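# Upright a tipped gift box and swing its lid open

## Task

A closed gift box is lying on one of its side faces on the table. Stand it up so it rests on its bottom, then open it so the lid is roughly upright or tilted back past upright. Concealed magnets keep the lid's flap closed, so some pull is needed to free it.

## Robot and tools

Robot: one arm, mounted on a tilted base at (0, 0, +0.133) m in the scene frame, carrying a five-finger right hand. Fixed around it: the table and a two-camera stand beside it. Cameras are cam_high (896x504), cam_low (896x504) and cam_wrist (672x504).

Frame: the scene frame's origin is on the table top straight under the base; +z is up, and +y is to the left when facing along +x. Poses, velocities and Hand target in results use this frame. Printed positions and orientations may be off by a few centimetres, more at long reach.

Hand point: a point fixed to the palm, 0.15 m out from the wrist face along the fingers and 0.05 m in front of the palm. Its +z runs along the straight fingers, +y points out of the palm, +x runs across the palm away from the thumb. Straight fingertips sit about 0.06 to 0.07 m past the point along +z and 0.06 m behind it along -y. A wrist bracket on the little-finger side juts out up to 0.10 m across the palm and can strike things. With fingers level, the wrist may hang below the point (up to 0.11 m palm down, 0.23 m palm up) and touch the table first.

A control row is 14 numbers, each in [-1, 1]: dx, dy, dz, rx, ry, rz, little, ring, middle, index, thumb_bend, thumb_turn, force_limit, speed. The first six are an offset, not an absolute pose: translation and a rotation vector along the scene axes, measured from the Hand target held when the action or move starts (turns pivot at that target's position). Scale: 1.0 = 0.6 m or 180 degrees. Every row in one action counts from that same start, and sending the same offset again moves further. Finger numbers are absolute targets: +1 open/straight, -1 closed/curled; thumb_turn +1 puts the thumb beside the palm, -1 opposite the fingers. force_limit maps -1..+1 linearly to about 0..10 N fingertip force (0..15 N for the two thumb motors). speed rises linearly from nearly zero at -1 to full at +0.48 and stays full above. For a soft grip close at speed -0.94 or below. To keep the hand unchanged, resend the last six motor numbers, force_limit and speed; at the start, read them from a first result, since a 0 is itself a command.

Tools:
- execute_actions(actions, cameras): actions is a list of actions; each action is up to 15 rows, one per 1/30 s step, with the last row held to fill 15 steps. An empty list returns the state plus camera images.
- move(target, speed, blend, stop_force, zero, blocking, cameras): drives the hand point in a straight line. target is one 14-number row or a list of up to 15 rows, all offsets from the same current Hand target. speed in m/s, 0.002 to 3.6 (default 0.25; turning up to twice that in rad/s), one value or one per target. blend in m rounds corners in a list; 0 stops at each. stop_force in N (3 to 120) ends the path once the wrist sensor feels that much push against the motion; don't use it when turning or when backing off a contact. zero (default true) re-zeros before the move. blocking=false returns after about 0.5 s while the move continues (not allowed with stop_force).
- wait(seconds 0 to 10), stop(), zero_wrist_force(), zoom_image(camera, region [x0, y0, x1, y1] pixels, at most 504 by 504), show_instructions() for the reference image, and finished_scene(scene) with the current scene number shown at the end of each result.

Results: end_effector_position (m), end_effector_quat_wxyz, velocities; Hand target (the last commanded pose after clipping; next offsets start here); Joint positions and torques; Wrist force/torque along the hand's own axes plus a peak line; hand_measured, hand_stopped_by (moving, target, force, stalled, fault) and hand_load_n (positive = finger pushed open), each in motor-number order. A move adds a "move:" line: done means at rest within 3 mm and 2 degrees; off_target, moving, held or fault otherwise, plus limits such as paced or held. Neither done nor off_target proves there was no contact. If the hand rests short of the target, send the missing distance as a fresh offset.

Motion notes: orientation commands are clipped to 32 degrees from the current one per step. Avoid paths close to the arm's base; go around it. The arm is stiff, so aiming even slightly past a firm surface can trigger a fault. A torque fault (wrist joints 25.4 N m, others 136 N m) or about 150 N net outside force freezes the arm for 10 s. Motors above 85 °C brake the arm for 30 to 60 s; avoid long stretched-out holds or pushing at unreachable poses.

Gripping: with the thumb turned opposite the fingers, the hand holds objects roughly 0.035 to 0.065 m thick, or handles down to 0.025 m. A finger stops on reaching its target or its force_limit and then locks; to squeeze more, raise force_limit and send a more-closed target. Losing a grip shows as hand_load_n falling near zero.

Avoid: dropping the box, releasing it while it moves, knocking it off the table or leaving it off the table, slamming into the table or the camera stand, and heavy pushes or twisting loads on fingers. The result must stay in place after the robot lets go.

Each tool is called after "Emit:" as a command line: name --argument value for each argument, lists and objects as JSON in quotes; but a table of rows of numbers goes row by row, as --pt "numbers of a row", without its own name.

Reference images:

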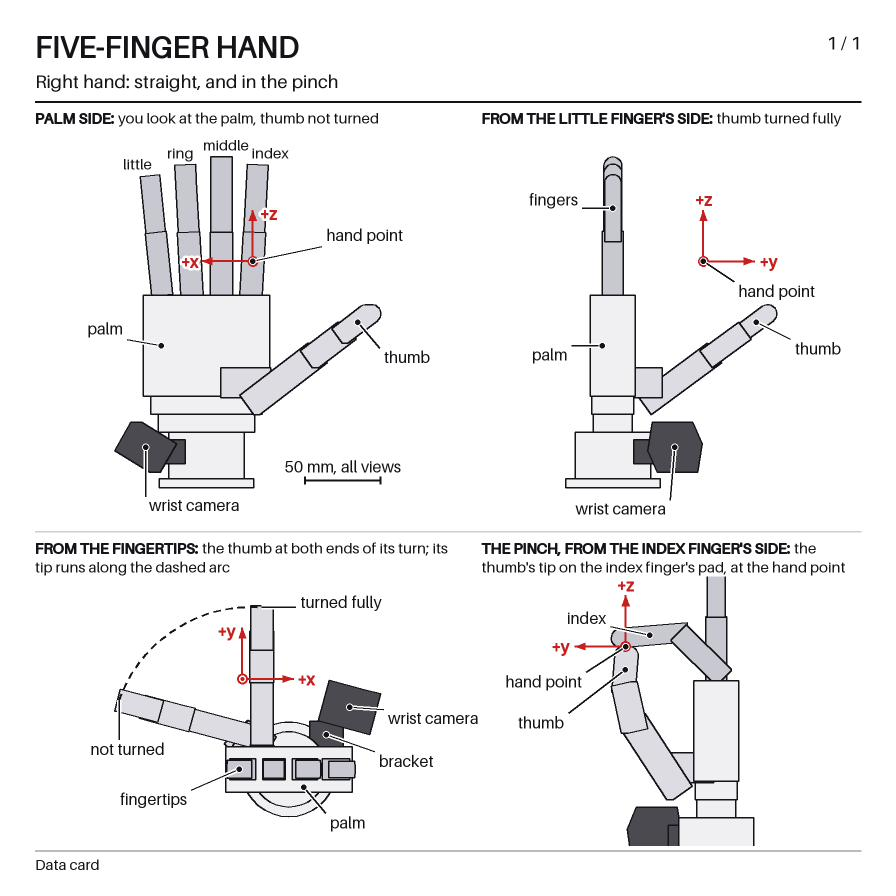

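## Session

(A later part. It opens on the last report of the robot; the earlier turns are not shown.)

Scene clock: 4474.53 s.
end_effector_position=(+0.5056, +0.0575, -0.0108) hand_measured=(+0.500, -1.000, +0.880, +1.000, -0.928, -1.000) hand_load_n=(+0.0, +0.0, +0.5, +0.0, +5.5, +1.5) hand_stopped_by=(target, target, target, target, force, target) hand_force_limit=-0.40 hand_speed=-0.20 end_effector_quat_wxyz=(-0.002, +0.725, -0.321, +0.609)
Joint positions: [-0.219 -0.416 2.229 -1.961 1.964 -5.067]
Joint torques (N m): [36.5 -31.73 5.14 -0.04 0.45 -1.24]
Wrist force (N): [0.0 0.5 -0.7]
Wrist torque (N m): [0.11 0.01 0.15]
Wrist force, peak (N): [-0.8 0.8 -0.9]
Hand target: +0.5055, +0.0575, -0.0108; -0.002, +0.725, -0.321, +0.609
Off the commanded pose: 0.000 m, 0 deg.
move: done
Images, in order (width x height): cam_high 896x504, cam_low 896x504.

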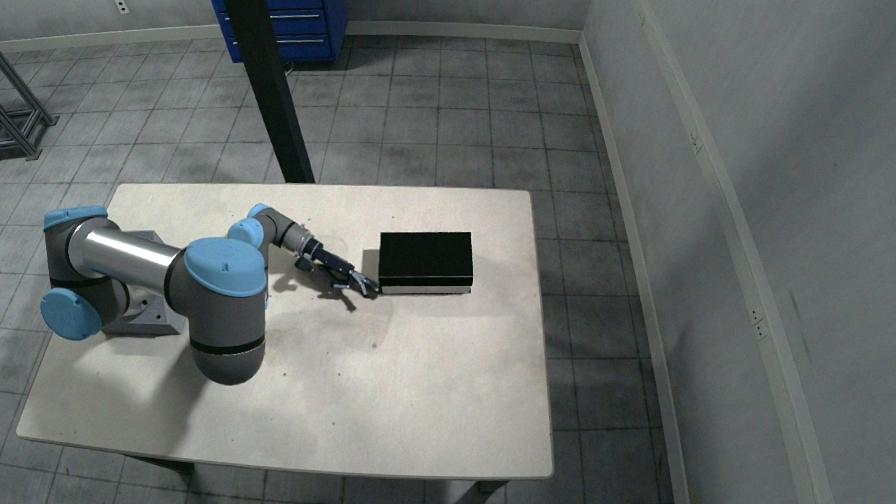

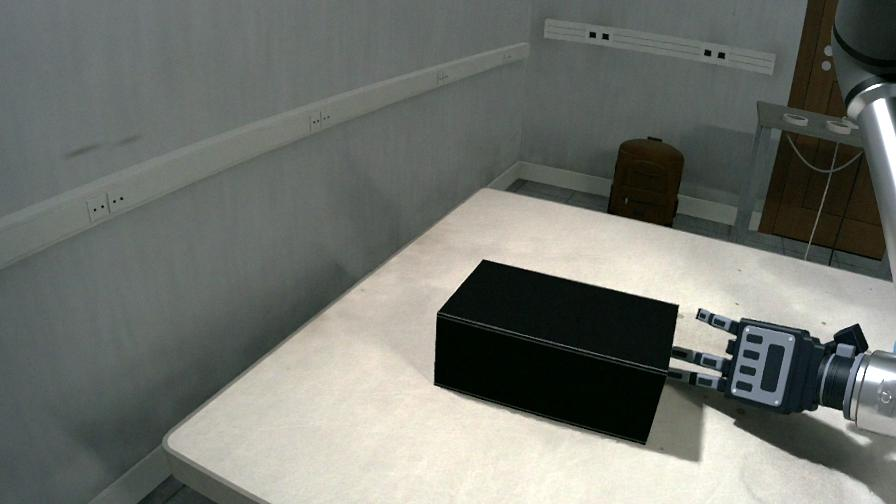

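Emit:
move --target '[0.0017, 0, 0, 0, 0, 0, 0.5, -1, 0.88, 1, -1, -1, -0.4, -0.2]' --speed 0.006

Emit:
move --target '[0.0017, 0, 0, 0, 0, 0, 0.5, -1, 0.88, 1, -1, -1, -0.4, -0.2]' --speed 0.006 --cameras '["cam_low", "cam_high"]'

Emit:
zoom_image --camera "cam_low" --region '[670, 300, 710, 340]'

Emit:
zoom_image --camera "cam_high" --region '[369, 275, 385, 291]'

Scene clock: 4480.20 s.
end_effector_position=(+0.5066, +0.0575, -0.0108) hand_measured=(+0.500, -1.000, +0.880, +1.000, -0.928, -1.000) hand_load_n=(-0.5, +0.0, +0.5, -0.5, +6.0, +1.5) hand_stopped_by=(target, target, target, target, force, target) hand_force_limit=-0.40 hand_speed=-0.20 end_effector_quat_wxyz=(-0.002, +0.725, -0.321, +0.609)
Joint positions: [-0.219 -0.417 2.227 -1.958 1.965 -5.068]
Joint torques (N m): [38.8 -33.99 0.62 0.83 0.44 -1.18]
Wrist force (N): [-0.5 0.4 -1.6]
Wrist torque (N m): [0.05 0.12 0.11]
Wrist force, peak (N): [-0.1 0.8 -1.7]
Hand target: +0.5065, +0.0575, -0.0108; -0.002, +0.725, -0.321, +0.609
Off the commanded pose: 0.000 m, 0 deg.
move: done

Scene clock: 4480.90 s.
end_effector_position=(+0.5076, +0.0575, -0.0108) hand_measured=(+0.500, -1.000, +0.880, +1.000, -0.928, -1.000) hand_load_n=(-0.5, +0.0, +0.5, -0.5, +5.5, +1.0) hand_stopped_by=(target, target, target, target, force, target) hand_force_limit=-0.40 hand_speed=-0.20 end_effector_quat_wxyz=(-0.002, +0.725, -0.321, +0.609)
Joint positions: [-0.218 -0.418 2.225 -1.955 1.965 -5.068]
Joint torques (N m): [37.96 -34.2 1.03 0.89 0.42 -1.32]
Wrist force (N): [-0.4 0.9 -1.1]
Wrist torque (N m): [0.11 0.09 0.14]
Wrist force, peak (N): [-0.2 1.2 -1.4]
Hand target: +0.5076, +0.0575, -0.0108; -0.002, +0.725, -0.321, +0.609
Off the commanded pose: 0.000 m, 0 deg.
move: done
Images, in order (width x height): cam_high 896x504, cam_low 896x504.

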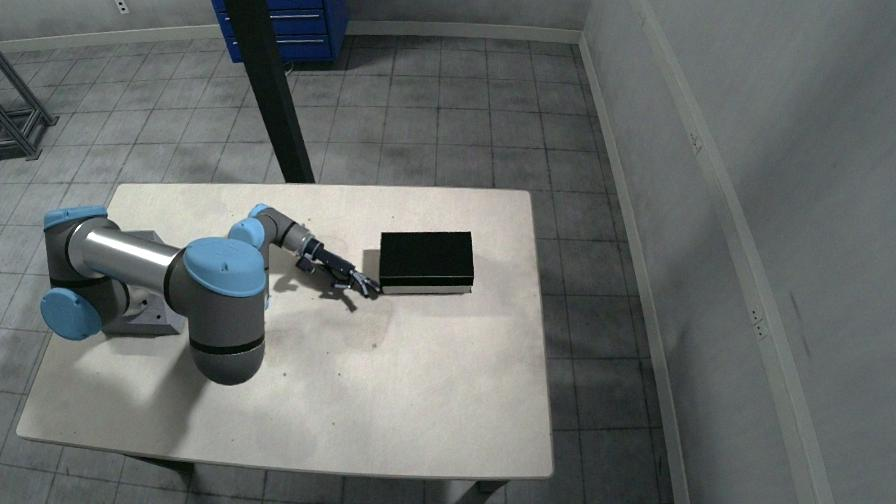

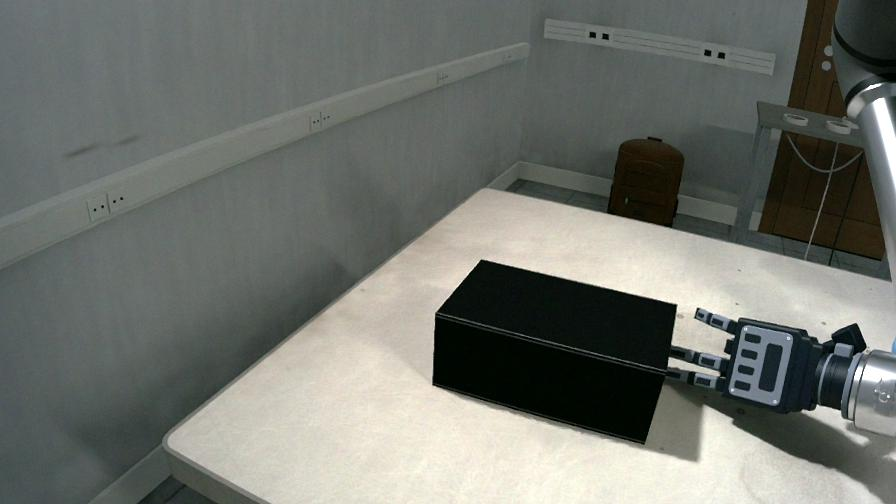

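Scaled by 12.600 from the camera's 896x504 image, which has a finer 1280x720 frame.

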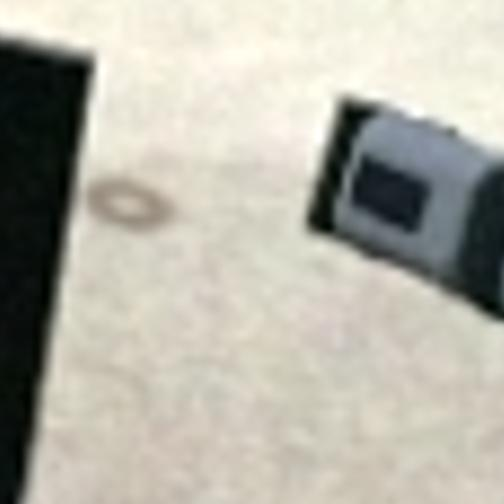

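Scaled by 31.500 from the camera's 896x504 image, which has a finer 1280x720 frame.

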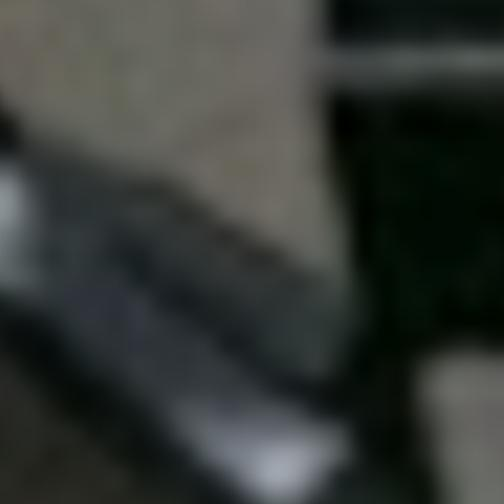

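Emit:
move --target '[0, 0, -0.006, 0, 0, 0, 0.5, -1, 0.88, 1, -1, -1, -0.4, -0.2]' --speed 0.003 --stop_force 3

Emit:
move --target '[0, 0, 0.0007, -0.00556, 0, 0, 0.5, -1, 0.88, 1, -1, -1, -0.4, -0.2]' --speed 0.01 --cameras '["cam_low", "cam_high"]'

Emit:
zoom_image --camera "cam_low" --region '[670, 300, 710, 340]'

Emit:
zoom_image --camera "cam_high" --region '[369, 275, 385, 291]'

Scene clock: 4495.10 s.
end_effector_position=(+0.5075, +0.0575, -0.0115) hand_measured=(+0.500, -1.000, +0.880, +1.000, -0.928, -1.000) hand_load_n=(+0.0, +0.0, +1.0, +0.0, +6.0, +1.5) hand_stopped_by=(target, target, target, target, force, target) hand_force_limit=-0.40 hand_speed=-0.20 end_effector_quat_wxyz=(-0.002, +0.725, -0.321, +0.609)
Joint positions: [-0.22 -0.416 2.224 -1.956 1.963 -5.067]
Joint torques (N m): [36.45 -34.02 10.57 1.74 0.74 -0.46]
Wrist force (N): [1.8 0.4 -2.4]
Wrist torque (N m): [0.24 0.21 0.27]
Wrist force, peak (N): [3.1 0.0 -2.1]
Hand target: +0.5075, +0.0575, -0.0115; -0.002, +0.725, -0.321, +0.609 (not the last commanded pose)
Off the commanded pose: 0.003 m, 0 deg.
move: contact

Scene clock: 4496.20 s.
end_effector_position=(+0.5075, +0.0575, -0.0111) hand_measured=(+0.500, -1.000, +0.880, +1.000, -0.928, -1.000) hand_load_n=(+0.0, +0.0, +1.0, +0.0, +5.5, +1.5) hand_stopped_by=(target, target, target, target, force, target) hand_force_limit=-0.40 hand_speed=-0.20 end_effector_quat_wxyz=(+0.005, +0.725, -0.315, +0.612)
Joint positions: [-0.22 -0.407 2.221 -1.971 1.961 -5.086]
Joint torques (N m): [36 -22.96 0.67 -1.62 -2.68 0.24]
Wrist force (N): [2.2 0.5 -2.0]
Wrist torque (N m): [0.23 0.25 0.33]
Wrist force, peak (N): [2.3 0.5 -2.2]
Hand target: +0.5075, +0.0575, -0.0111; +0.005, +0.725, -0.315, +0.612
Off the commanded pose: 0.000 m, 0 deg.
move: done
Images, in order (width x height): cam_high 896x504, cam_low 896x504.

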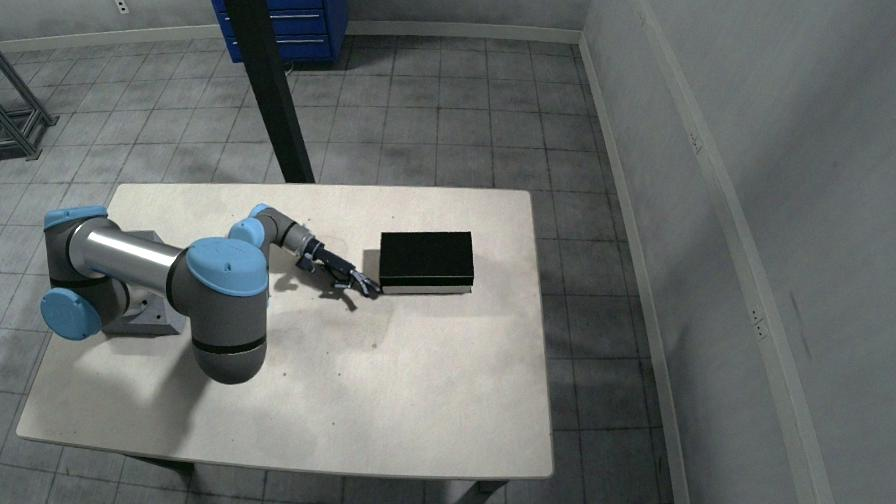

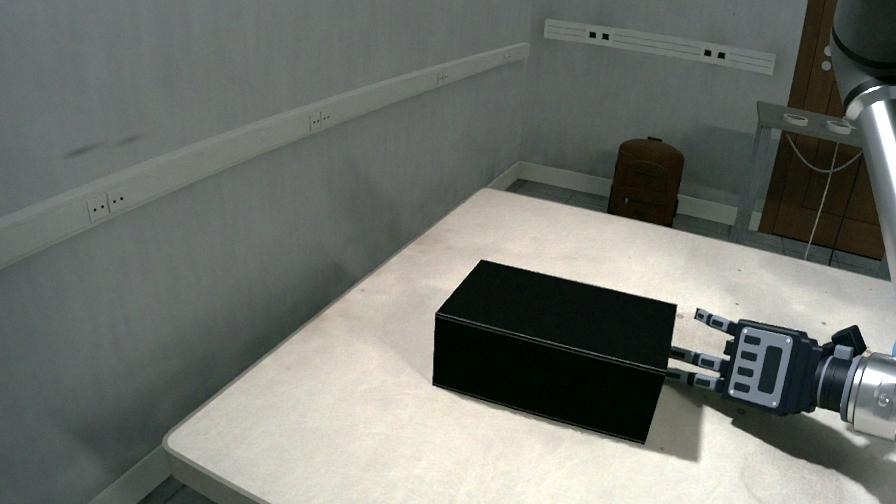

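Scaled by 12.600 from the camera's 896x504 image, which has a finer 1280x720 frame.

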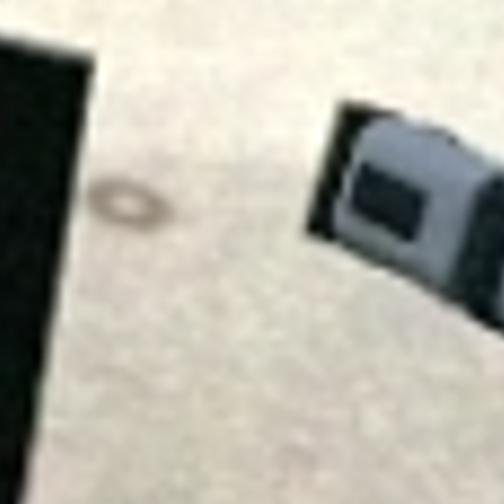

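Scaled by 31.500 from the camera's 896x504 image, which has a finer 1280x720 frame.

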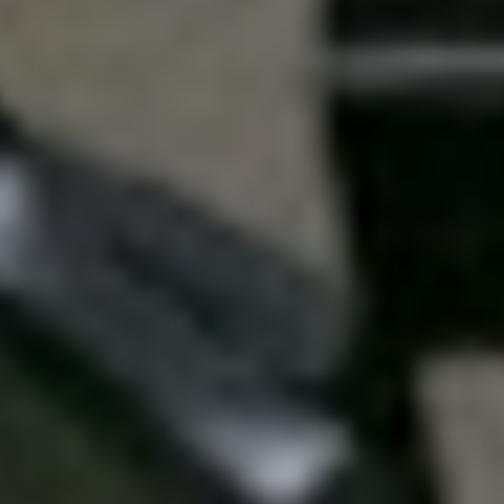

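Emit:
move --target '[0, 0, 0.0007, -0.00556, 0, 0, 0.5, -1, 0.88, 1, -1, -1, -0.4, -0.2]' --speed 0.01

Emit:
move --target '[0, 0, 0.0007, -0.00556, 0, 0, 0.5, -1, 0.88, 1, -1, -1, -0.4, -0.2]' --speed 0.01

Emit:
move --target '[0, 0, 0.0007, -0.00556, 0, 0, 0.5, -1, 0.88, 1, -1, -1, -0.4, -0.2]' --speed 0.01

Emit:
move --target '[0, 0, 0.0007, -0.00556, 0, 0, 0.5, -1, 0.88, 1, -1, -1, -0.4, -0.2]' --speed 0.01 --cameras '["cam_low", "cam_high"]'

Emit:
zoom_image --camera "cam_low" --region '[670, 300, 710, 340]'

Emit:
zoom_image --camera "cam_high" --region '[369, 275, 385, 291]'

Scene clock: 4503.80 s.
end_effector_position=(+0.5075, +0.0575, -0.0107) hand_measured=(+0.500, -1.000, +0.880, +1.000, -0.928, -1.000) hand_load_n=(+0.0, +0.0, +0.5, +0.0, +5.5, +2.0) hand_stopped_by=(target, target, target, target, force, target) hand_force_limit=-0.40 hand_speed=-0.20 end_effector_quat_wxyz=(+0.011, +0.725, -0.310, +0.615)
Joint positions: [-0.22 -0.399 2.219 -1.985 1.959 -5.105]
Joint torques (N m): [22.93 -22.76 0.59 -1.64 -2.54 0.22]
Wrist force (N): [2.5 0.5 -2.4]
Wrist torque (N m): [0.26 0.24 0.35]
Wrist force, peak (N): [2.6 0.4 -2.3]
Hand target: +0.5075, +0.0575, -0.0107; +0.011, +0.725, -0.310, +0.615
Off the commanded pose: 0.000 m, 0 deg.
move: done

Scene clock: 4504.90 s.
end_effector_position=(+0.5075, +0.0575, -0.0103) hand_measured=(+0.500, -1.000, +0.880, +1.000, -0.928, -1.000) hand_load_n=(+0.0, +0.0, +0.5, +0.5, +5.5, +2.0) hand_stopped_by=(target, target, target, target, force, target) hand_force_limit=-0.40 hand_speed=-0.20 end_effector_quat_wxyz=(+0.017, +0.725, -0.305, +0.618)
Joint positions: [-0.22 -0.39 2.216 -1.999 1.956 -5.123]
Joint torques (N m): [23.29 -22.56 1.19 -1.5 -2.43 0.37]
Wrist force (N): [2.6 0.2 -2.4]
Wrist torque (N m): [0.25 0.25 0.35]
Wrist force, peak (N): [2.8 0.0 -2.6]
Hand target: +0.5075, +0.0575, -0.0103; +0.017, +0.725, -0.305, +0.618
Off the commanded pose: 0.000 m, 0 deg.
move: done

Scene clock: 4506.00 s.
end_effector_position=(+0.5075, +0.0575, -0.0099) hand_measured=(+0.500, -1.000, +0.880, +1.000, -0.928, -1.000) hand_load_n=(+0.0, +0.0, +0.5, +0.0, +5.5, +1.5) hand_stopped_by=(target, target, target, target, force, target) hand_force_limit=-0.40 hand_speed=-0.20 end_effector_quat_wxyz=(+0.024, +0.725, -0.299, +0.620)
Joint positions: [-0.221 -0.381 2.213 -2.013 1.953 -5.142]
Joint torques (N m): [22.56 -22.92 0.88 -1.58 -2.35 0.15]
Wrist force (N): [3.0 0.1 -3.0]
Wrist torque (N m): [0.31 0.25 0.39]
Wrist force, peak (N): [3.0 0.1 -3.0]
Hand target: +0.5075, +0.0575, -0.0099; +0.024, +0.725, -0.299, +0.620
Off the commanded pose: 0.000 m, 0 deg.
move: done

Scene clock: 4507.10 s.
end_effector_position=(+0.5075, +0.0575, -0.0094) hand_measured=(+0.500, -1.000, +0.880, +1.000, -0.928, -1.000) hand_load_n=(+0.0, +0.0, +0.5, +0.0, +5.5, +1.5) hand_stopped_by=(target, target, target, target, force, target) hand_force_limit=-0.40 hand_speed=-0.20 end_effector_quat_wxyz=(+0.030, +0.724, -0.294, +0.623)
Joint positions: [-0.222 -0.373 2.21 -2.027 1.95 -5.16]
Joint torques (N m): [22.68 -22.87 0.81 -1.52 -2.18 0.16]
Wrist force (N): [3.1 -0.1 -3.2]
Wrist torque (N m): [0.34 0.28 0.41]
Wrist force, peak (N): [3.4 -0.1 -3.4]
Hand target: +0.5075, +0.0575, -0.0094; +0.030, +0.724, -0.294, +0.623
Off the commanded pose: 0.000 m, 0 deg.
move: done
Images, in order (width x height): cam_high 896x504, cam_low 896x504.

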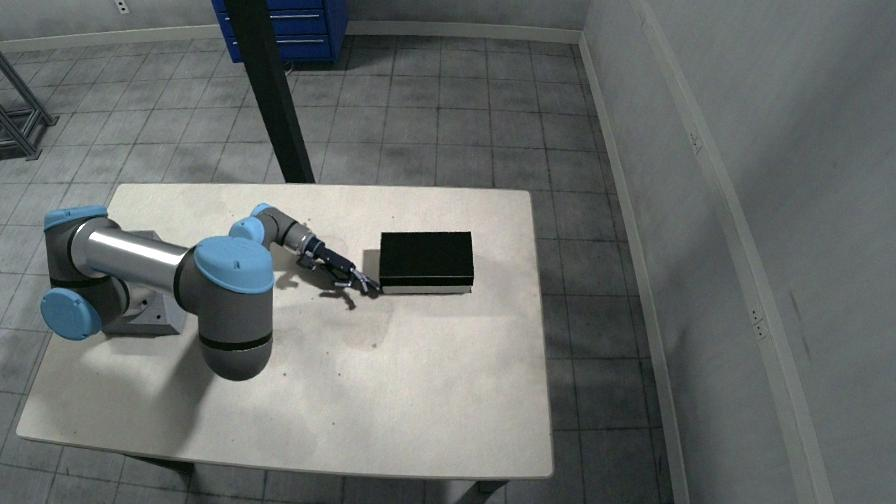

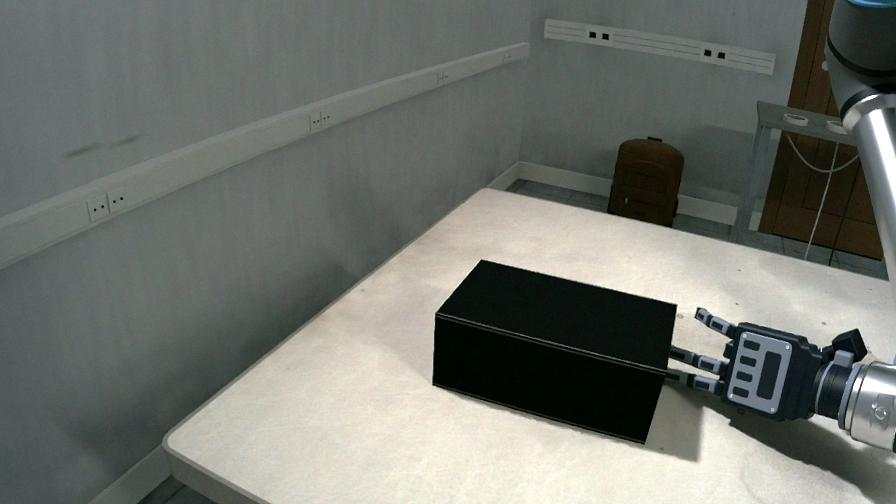

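Scaled by 12.600 from the camera's 896x504 image, which has a finer 1280x720 frame.

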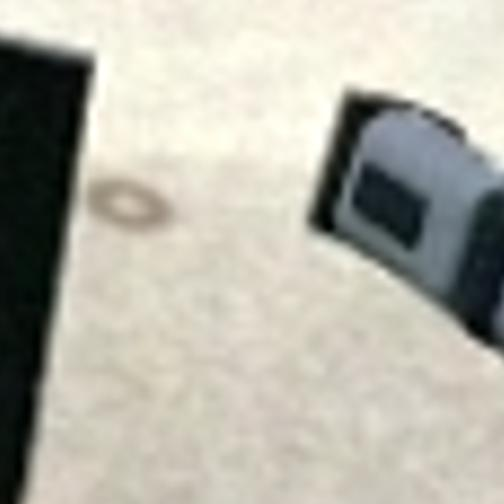

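Scaled by 31.500 from the camera's 896x504 image, which has a finer 1280x720 frame.

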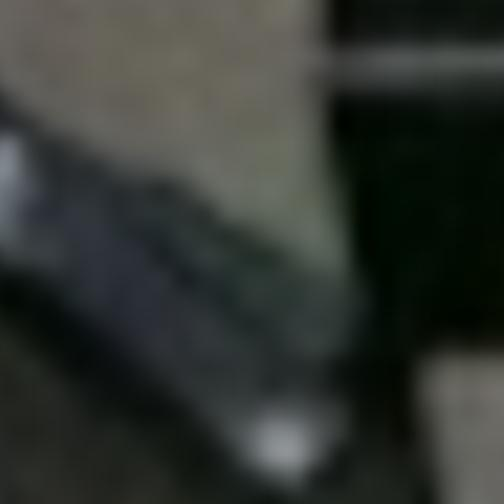

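Emit:
move --target '[0, 0, 0.0013, 0, 0, 0, 0.5, -1, 0.88, 1, -1, -1, -0.4, -0.2]' --speed 0.01

Emit:
move --target '[0, 0, 0.001, 0, 0, 0, 0.5, -1, 0.88, 1, -1, -1, -0.4, -0.2]' --speed 0.01

Emit:
move --target '[0, 0, 0.001, 0, 0, 0, 0.5, -1, 0.88, 1, -1, -1, -0.4, -0.2]' --speed 0.01

Emit:
move --target '[0, 0, 0.001, 0, 0, 0, 0.5, -1, 0.88, 1, -1, -1, -0.4, -0.2]' --speed 0.01

Emit:
move --target '[0, 0, 0.001, 0, 0, 0, 0.5, -1, 0.88, 1, -1, -1, -0.4, -0.2]' --speed 0.01 --cameras '["cam_low", "cam_high"]'

Emit:
zoom_image --camera "cam_low" --region '[670, 300, 710, 340]'

Emit:
zoom_image --camera "cam_high" --region '[369, 275, 385, 291]'

Scene clock: 4515.10 s.
end_effector_position=(+0.5075, +0.0575, -0.0087) hand_measured=(+0.500, -1.000, +0.880, +1.000, -0.928, -1.000) hand_load_n=(+0.0, +0.0, +0.5, +0.0, +5.5, +1.5) hand_stopped_by=(target, target, target, target, force, target) hand_force_limit=-0.40 hand_speed=-0.20 end_effector_quat_wxyz=(+0.030, +0.724, -0.294, +0.623)
Joint positions: [-0.22 -0.374 2.21 -2.026 1.952 -5.161]
Joint torques (N m): [35.92 -33.12 10.4 1 0.15 -1.26]
Wrist force (N): [-0.3 0.6 -1.3]
Wrist torque (N m): [0.17 0.04 0.18]
Wrist force, peak (N): [3.0 -0.2 -3.7]
Hand target: +0.5075, +0.0575, -0.0087; +0.030, +0.724, -0.294, +0.623
Off the commanded pose: 0.000 m, 0 deg.
move: done

Scene clock: 4515.80 s.
end_effector_position=(+0.5075, +0.0575, -0.0081) hand_measured=(+0.500, -1.000, +0.880, +1.000, -0.928, -1.000) hand_load_n=(+0.0, +0.0, +0.5, +0.0, +5.5, +1.5) hand_stopped_by=(target, target, target, target, force, target) hand_force_limit=-0.40 hand_speed=-0.20 end_effector_quat_wxyz=(+0.030, +0.724, -0.294, +0.623)
Joint positions: [-0.218 -0.376 2.21 -2.025 1.953 -5.161]
Joint torques (N m): [36.34 -33.3 11.02 1.2 0.05 -1.18]
Wrist force (N): [-0.8 1.1 -1.1]
Wrist torque (N m): [0.18 0.06 0.17]
Wrist force, peak (N): [-0.6 0.8 -1.7]
Hand target: +0.5075, +0.0575, -0.0081; +0.030, +0.724, -0.294, +0.623
Off the commanded pose: 0.000 m, 0 deg.
move: done

Scene clock: 4516.50 s.
end_effector_position=(+0.5075, +0.0575, -0.0075) hand_measured=(+0.500, -1.000, +0.880, +1.000, -0.928, -1.000) hand_load_n=(+0.0, +0.0, +0.5, -0.5, +6.0, +1.5) hand_stopped_by=(target, target, target, target, force, target) hand_force_limit=-0.40 hand_speed=-0.20 end_effector_quat_wxyz=(+0.030, +0.724, -0.294, +0.623)
Joint positions: [-0.217 -0.377 2.211 -2.025 1.954 -5.161]
Joint torques (N m): [36.36 -33.56 11 1.04 0.12 -1.35]
Wrist force (N): [-0.6 0.7 -0.9]
Wrist torque (N m): [0.13 0.03 0.16]
Wrist force, peak (N): [-1.1 1.3 -1.0]
Hand target: +0.5075, +0.0575, -0.0075; +0.030, +0.724, -0.294, +0.623
Off the commanded pose: 0.000 m, 0 deg.
move: done

Scene clock: 4517.20 s.
end_effector_position=(+0.5075, +0.0575, -0.0069) hand_measured=(+0.500, -1.000, +0.880, +1.000, -0.928, -1.000) hand_load_n=(+0.0, +0.0, +0.5, -0.5, +5.5, +1.5) hand_stopped_by=(target, target, target, target, force, target) hand_force_limit=-0.40 hand_speed=-0.20 end_effector_quat_wxyz=(+0.030, +0.724, -0.294, +0.623)
Joint positions: [-0.216 -0.378 2.211 -2.024 1.956 -5.161]
Joint torques (N m): [36.26 -33.55 10.21 1.1 0.24 -1.29]
Wrist force (N): [-0.9 0.9 -0.8]
Wrist torque (N m): [0.15 0.07 0.15]
Wrist force, peak (N): [-0.9 1.1 -1.0]
Hand target: +0.5075, +0.0575, -0.0069; +0.030, +0.724, -0.294, +0.623
Off the commanded pose: 0.000 m, 0 deg.
move: done

Scene clock: 4517.90 s.
end_effector_position=(+0.5075, +0.0575, -0.0063) hand_measured=(+0.500, -1.000, +0.880, +1.000, -0.928, -1.000) hand_load_n=(+0.0, +0.0, +0.5, -0.5, +5.5, +2.0) hand_stopped_by=(target, target, target, target, force, target) hand_force_limit=-0.40 hand_speed=-0.20 end_effector_quat_wxyz=(+0.030, +0.724, -0.294, +0.623)
Joint positions: [-0.214 -0.379 2.212 -2.023 1.957 -5.162]
Joint torques (N m): [36.4 -33.64 10.36 1.04 0.05 -1.31]
Wrist force (N): [-0.7 0.8 -1.0]
Wrist torque (N m): [0.15 0.04 0.16]
Wrist force, peak (N): [-0.9 0.8 -1.2]
Hand target: +0.5075, +0.0575, -0.0063; +0.030, +0.724, -0.294, +0.623
Off the commanded pose: 0.000 m, 0 deg.
move: done
Images, in order (width x height): cam_high 896x504, cam_low 896x504.

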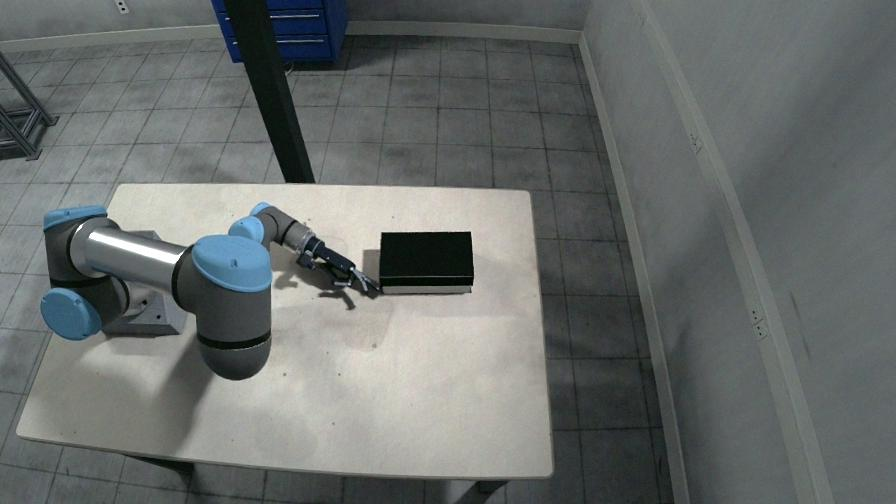

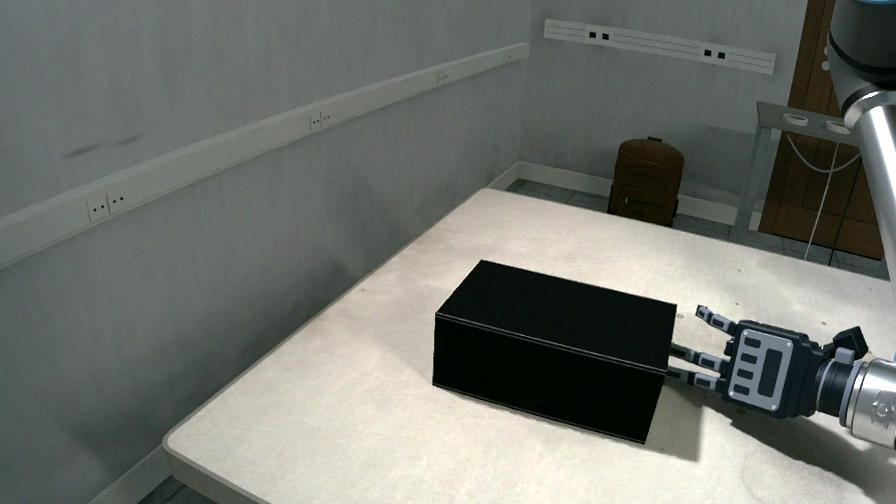

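Scaled by 12.600 from the camera's 896x504 image, which has a finer 1280x720 frame.

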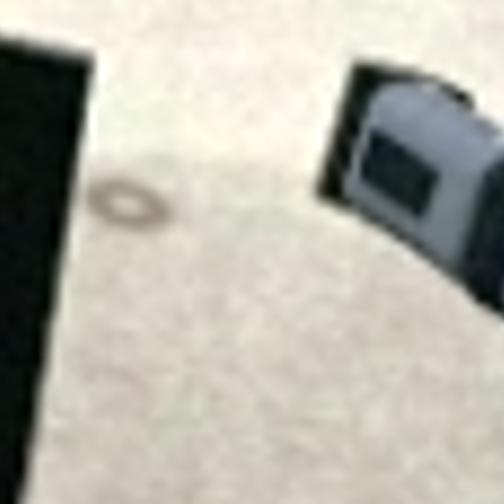

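Scaled by 31.500 from the camera's 896x504 image, which has a finer 1280x720 frame.

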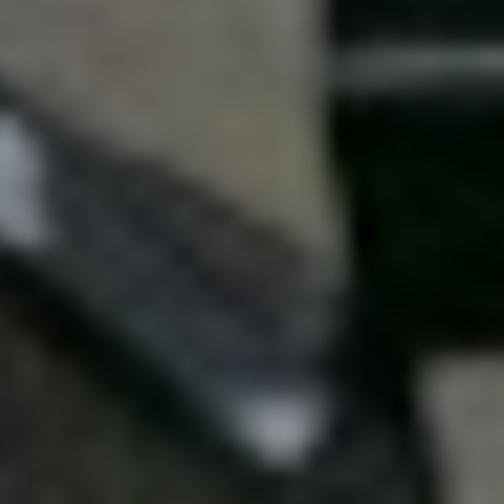

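Emit:
move --target '[0, 0, 0.0017, 0, 0, 0, 0.5, -1, 0.88, 1, -1, -1, -0.4, -0.2]' --speed 0.01

Emit:
move --target '[0, 0, 0.0017, 0, 0, 0, 0.5, -1, 0.88, 1, -1, -1, -0.4, -0.2]' --speed 0.01

Emit:
move --target '[0, 0, 0.0017, 0, 0, 0, 0.5, -1, 0.88, 1, -1, -1, -0.4, -0.2]' --speed 0.01

Emit:
move --target '[0, 0, 0.0017, 0, 0, 0, 0.5, -1, 0.88, 1, -1, -1, -0.4, -0.2]' --speed 0.01 --cameras '["cam_low", "cam_high"]'

Emit:
zoom_image --camera "cam_high" --region '[369, 275, 385, 291]'

Scene clock: 4524.13 s.
end_effector_position=(+0.5075, +0.0575, -0.0052) hand_measured=(+0.500, -1.000, +0.880, +1.000, -0.928, -1.000) hand_load_n=(+0.0, +0.0, +0.5, +0.0, +5.5, +1.5) hand_stopped_by=(target, target, target, target, force, target) hand_force_limit=-0.40 hand_speed=-0.20 end_effector_quat_wxyz=(+0.030, +0.724, -0.294, +0.623)
Joint positions: [-0.212 -0.382 2.212 -2.022 1.96 -5.162]
Joint torques (N m): [35.07 -33.03 11.36 0.94 0.19 -1.23]
Wrist force (N): [-0.8 0.7 -0.7]
Wrist torque (N m): [0.13 0.07 0.15]
Wrist force, peak (N): [-1.2 1.2 -0.9]
Hand target: +0.5075, +0.0575, -0.0052; +0.030, +0.724, -0.294, +0.623
Off the commanded pose: 0.000 m, 0 deg.
move: done

Scene clock: 4524.83 s.
end_effector_position=(+0.5075, +0.0575, -0.0042) hand_measured=(+0.500, -1.000, +0.880, +1.000, -0.928, -1.000) hand_load_n=(+0.0, +0.0, +0.5, -0.5, +5.5, +1.5) hand_stopped_by=(target, target, target, target, force, target) hand_force_limit=-0.40 hand_speed=-0.20 end_effector_quat_wxyz=(+0.030, +0.724, -0.294, +0.623)
Joint positions: [-0.209 -0.384 2.213 -2.021 1.962 -5.163]
Joint torques (N m): [35.19 -31.84 10.18 1.07 0.04 -1.16]
Wrist force (N): [-0.9 1.0 -0.8]
Wrist torque (N m): [0.17 0.09 0.15]
Wrist force, peak (N): [-0.9 1.0 -0.8]
Hand target: +0.5075, +0.0575, -0.0042; +0.030, +0.724, -0.294, +0.623
Off the commanded pose: 0.000 m, 0 deg.
move: done

Scene clock: 4525.53 s.
end_effector_position=(+0.5075, +0.0575, -0.0032) hand_measured=(+0.500, -1.000, +0.880, +1.000, -0.928, -1.000) hand_load_n=(+0.0, +0.0, +0.5, +0.0, +5.5, +1.5) hand_stopped_by=(target, target, target, target, force, target) hand_force_limit=-0.40 hand_speed=-0.20 end_effector_quat_wxyz=(+0.030, +0.724, -0.294, +0.623)
Joint positions: [-0.207 -0.386 2.214 -2.019 1.964 -5.163]
Joint torques (N m): [35.39 -32.38 10.68 0.93 0 -1.21]
Wrist force (N): [-0.7 1.1 -0.9]
Wrist torque (N m): [0.19 0.06 0.16]
Wrist force, peak (N): [-0.8 1.1 -1.0]
Hand target: +0.5075, +0.0575, -0.0032; +0.030, +0.724, -0.294, +0.623
Off the commanded pose: 0.000 m, 0 deg.
move: done

Scene clock: 4526.23 s.
end_effector_position=(+0.5075, +0.0575, -0.0022) hand_measured=(+0.500, -1.000, +0.880, +1.000, -0.928, -1.000) hand_load_n=(+0.0, +0.0, +0.5, +0.0, +5.5, +1.5) hand_stopped_by=(target, target, target, target, force, target) hand_force_limit=-0.40 hand_speed=-0.20 end_effector_quat_wxyz=(+0.030, +0.724, -0.294, +0.623)
Joint positions: [-0.205 -0.388 2.214 -2.018 1.966 -5.164]
Joint torques (N m): [34.97 -32.43 10.46 0.92 0.04 -1.27]
Wrist force (N): [-1.1 0.5 -0.9]
Wrist torque (N m): [0.11 0.11 0.12]
Wrist force, peak (N): [-0.8 0.9 -1.1]
Hand target: +0.5075, +0.0575, -0.0022; +0.030, +0.724, -0.294, +0.623
Off the commanded pose: 0.000 m, 0 deg.
move: done
Images, in order (width x height): cam_high 896x504, cam_low 896x504.

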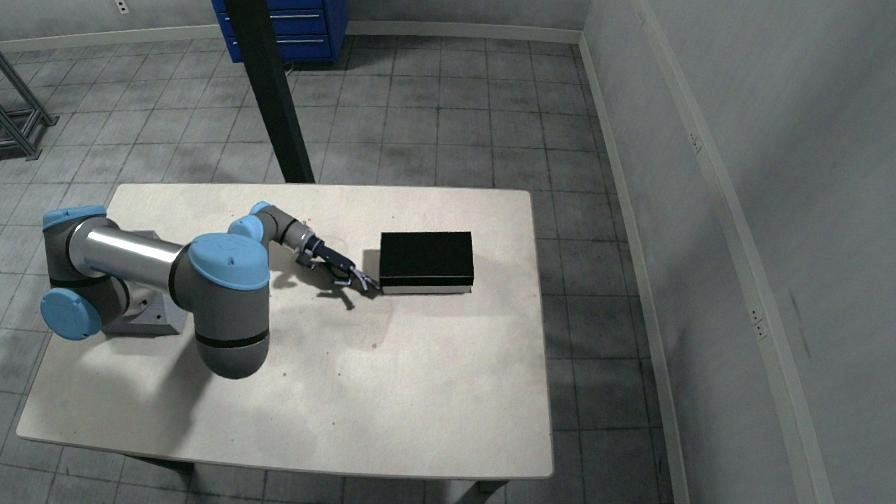

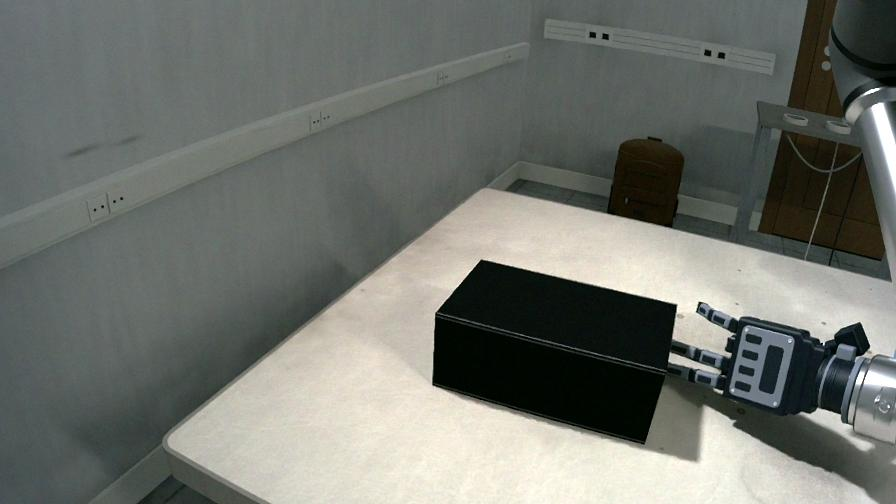

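Scaled by 31.500 from the camera's 896x504 image, which has a finer 1280x720 frame.

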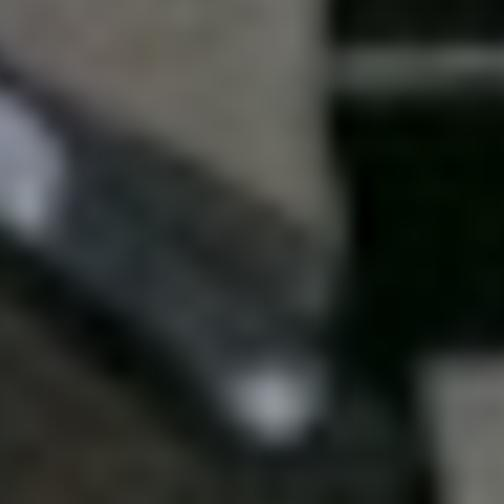

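Emit:
move --target '[0, 0, 0, 0, 0, 0, 0.5, -1, 0.88, 0.88, -1, -1, -0.4, -0.2]' --speed 0.01

Emit:
move --target '[0.0025, 0, 0, 0, 0, 0, 0.5, -1, 0.88, 0.88, -1, -1, -0.4, -0.2]' --speed 0.006 --cameras '["cam_low", "cam_high"]'

Emit:
zoom_image --camera "cam_low" --region '[670, 300, 710, 340]'

Emit:
zoom_image --camera "cam_high" --region '[369, 275, 385, 291]'

Scene clock: 4563.17 s.
end_effector_position=(+0.5075, +0.0575, -0.0022) hand_measured=(+0.500, -1.000, +0.880, +0.880, -0.928, -1.000) hand_load_n=(+0.0, +0.0, +0.5, +0.5, +6.0, +1.5) hand_stopped_by=(target, target, target, target, force, target) hand_force_limit=-0.40 hand_speed=-0.20 end_effector_quat_wxyz=(+0.030, +0.724, -0.294, +0.623)
Joint positions: [-0.205 -0.388 2.214 -2.018 1.966 -5.164]
Joint torques (N m): [24.49 -19.72 0.26 -2.71 -2.72 0.34]
Wrist force (N): [-0.6 0.4 -0.5]
Wrist torque (N m): [0.11 0.07 0.16]
Wrist force, peak (N): [-1.2 0.6 -1.2]
Hand target: +0.5075, +0.0575, -0.0022; +0.030, +0.724, -0.294, +0.623
Off the commanded pose: 0.000 m, 0 deg.
move: done

Scene clock: 4563.87 s.
end_effector_position=(+0.5091, +0.0575, -0.0022) hand_measured=(+0.500, -1.000, +0.880, +0.880, -0.928, -1.000) hand_load_n=(+0.0, +0.0, +0.5, +0.5, +6.0, +1.5) hand_stopped_by=(target, target, target, target, force, target) hand_force_limit=-0.40 hand_speed=-0.20 end_effector_quat_wxyz=(+0.030, +0.724, -0.294, +0.623)
Joint positions: [-0.204 -0.389 2.211 -2.013 1.967 -5.164]
Joint torques (N m): [37.82 -33.49 2.63 0.52 0.36 -1.44]
Wrist force (N): [-0.5 0.4 -1.0]
Wrist torque (N m): [0.13 0.07 0.16]
Wrist force, peak (N): [-0.6 0.5 -1.1]
Hand target: +0.5090, +0.0575, -0.0022; +0.030, +0.724, -0.294, +0.623
Off the commanded pose: 0.000 m, 0 deg.
move: done
Images, in order (width x height): cam_high 896x504, cam_low 896x504.

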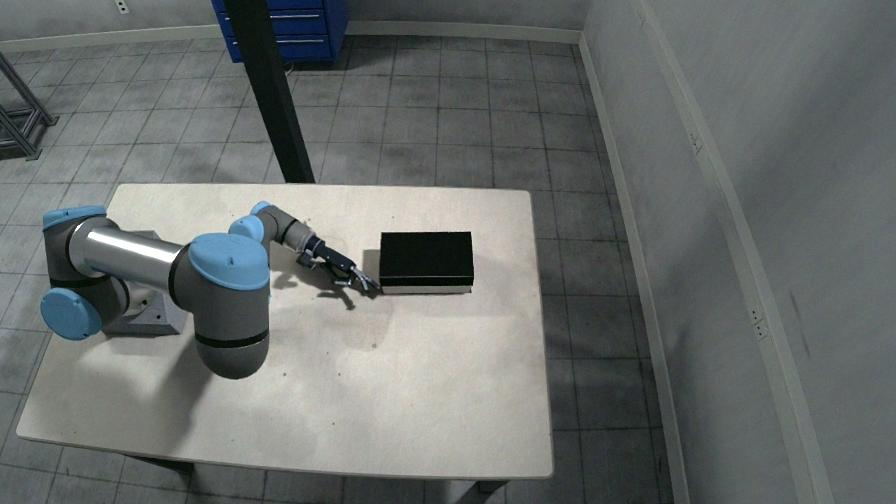

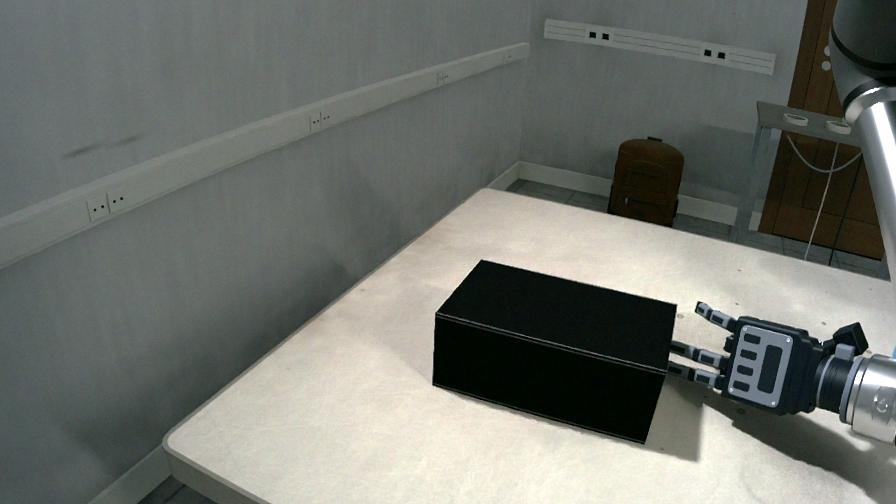

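Scaled by 12.600 from the camera's 896x504 image, which has a finer 1280x720 frame.

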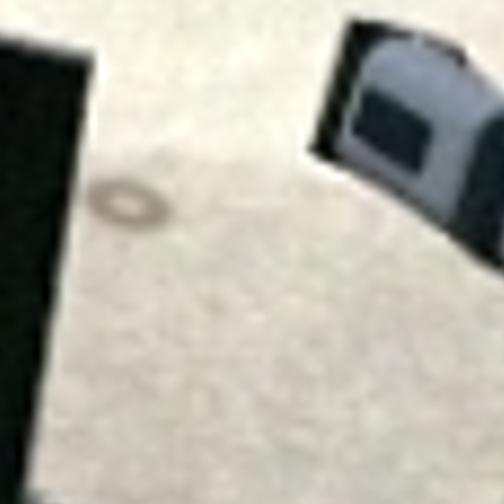

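Scaled by 31.500 from the camera's 896x504 image, which has a finer 1280x720 frame.

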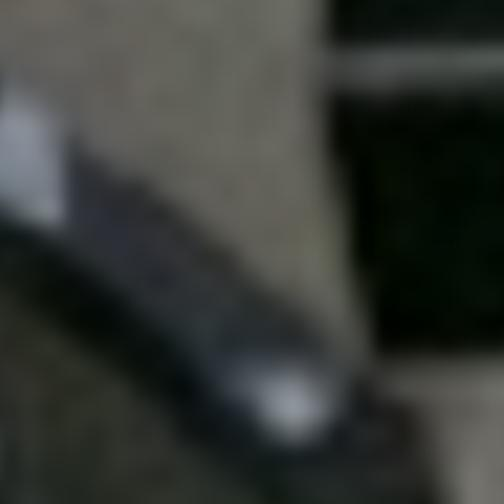

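Emit:
move --target '[0.003, 0, 0, 0, 0, 0, 0.5, -1, 0.88, 0.88, -1, -1, -0.4, -0.2]' --speed 0.006 --cameras '["cam_low", "cam_high"]'

Emit:
zoom_image --camera "cam_low" --region '[670, 300, 710, 340]'

Emit:
zoom_image --camera "cam_high" --region '[369, 275, 385, 291]'

Scene clock: 4596.60 s.
end_effector_position=(+0.5109, +0.0575, -0.0022) hand_measured=(+0.500, -1.000, +0.880, +0.880, -0.928, -1.000) hand_load_n=(+0.0, +0.0, +0.5, +0.5, +6.0, +1.5) hand_stopped_by=(target, target, target, target, force, target) hand_force_limit=-0.40 hand_speed=-0.20 end_effector_quat_wxyz=(+0.030, +0.724, -0.294, +0.623)
Joint positions: [-0.204 -0.391 2.207 -2.008 1.967 -5.164]
Joint torques (N m): [38.32 -33.84 2.88 0.32 0.31 -1.29]
Wrist force (N): [-0.7 0.8 -0.8]
Wrist torque (N m): [0.15 0.07 0.17]
Wrist force, peak (N): [-0.8 0.6 -1.2]
Hand target: +0.5108, +0.0575, -0.0022; +0.030, +0.724, -0.294, +0.623
Off the commanded pose: 0.000 m, 0 deg.
move: done
Images, in order (width x height): cam_high 896x504, cam_low 896x504.

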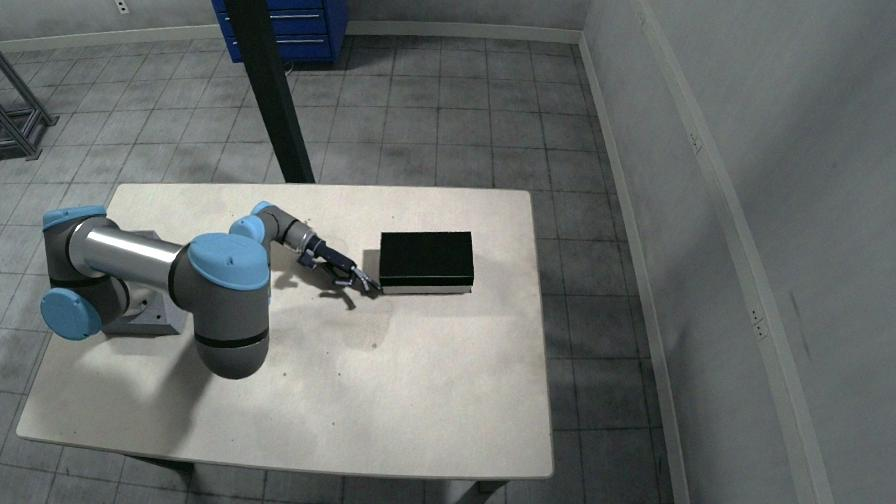

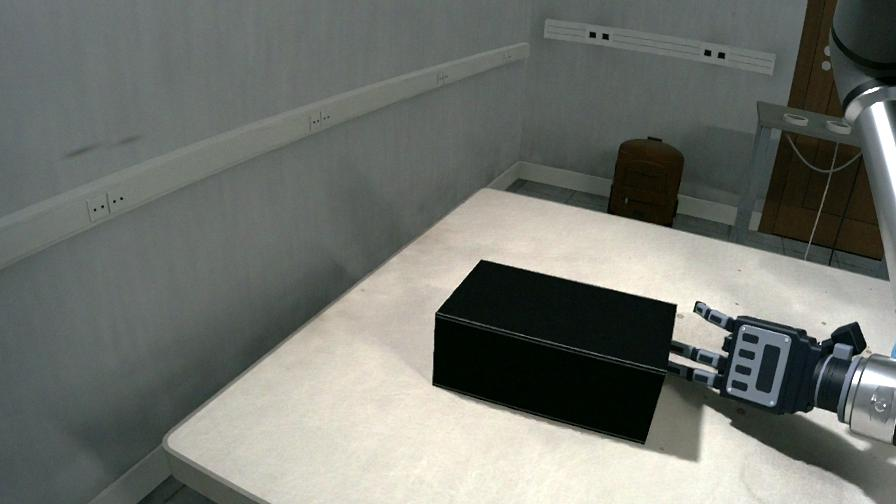

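Scaled by 12.600 from the camera's 896x504 image, which has a finer 1280x720 frame.

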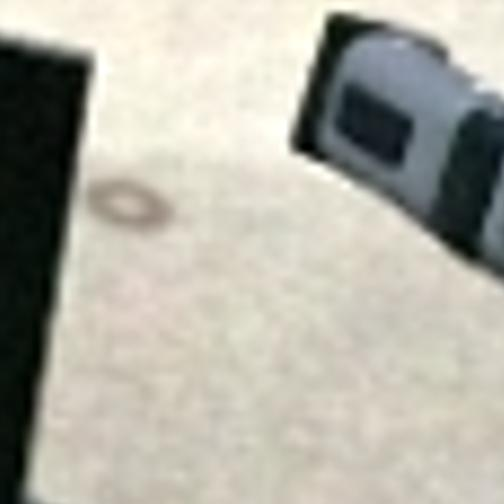

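Scaled by 31.500 from the camera's 896x504 image, which has a finer 1280x720 frame.

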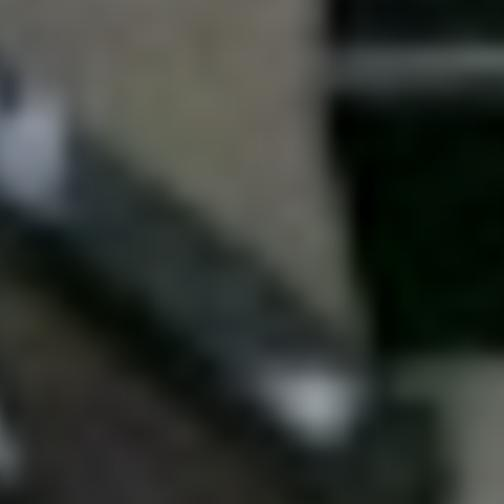

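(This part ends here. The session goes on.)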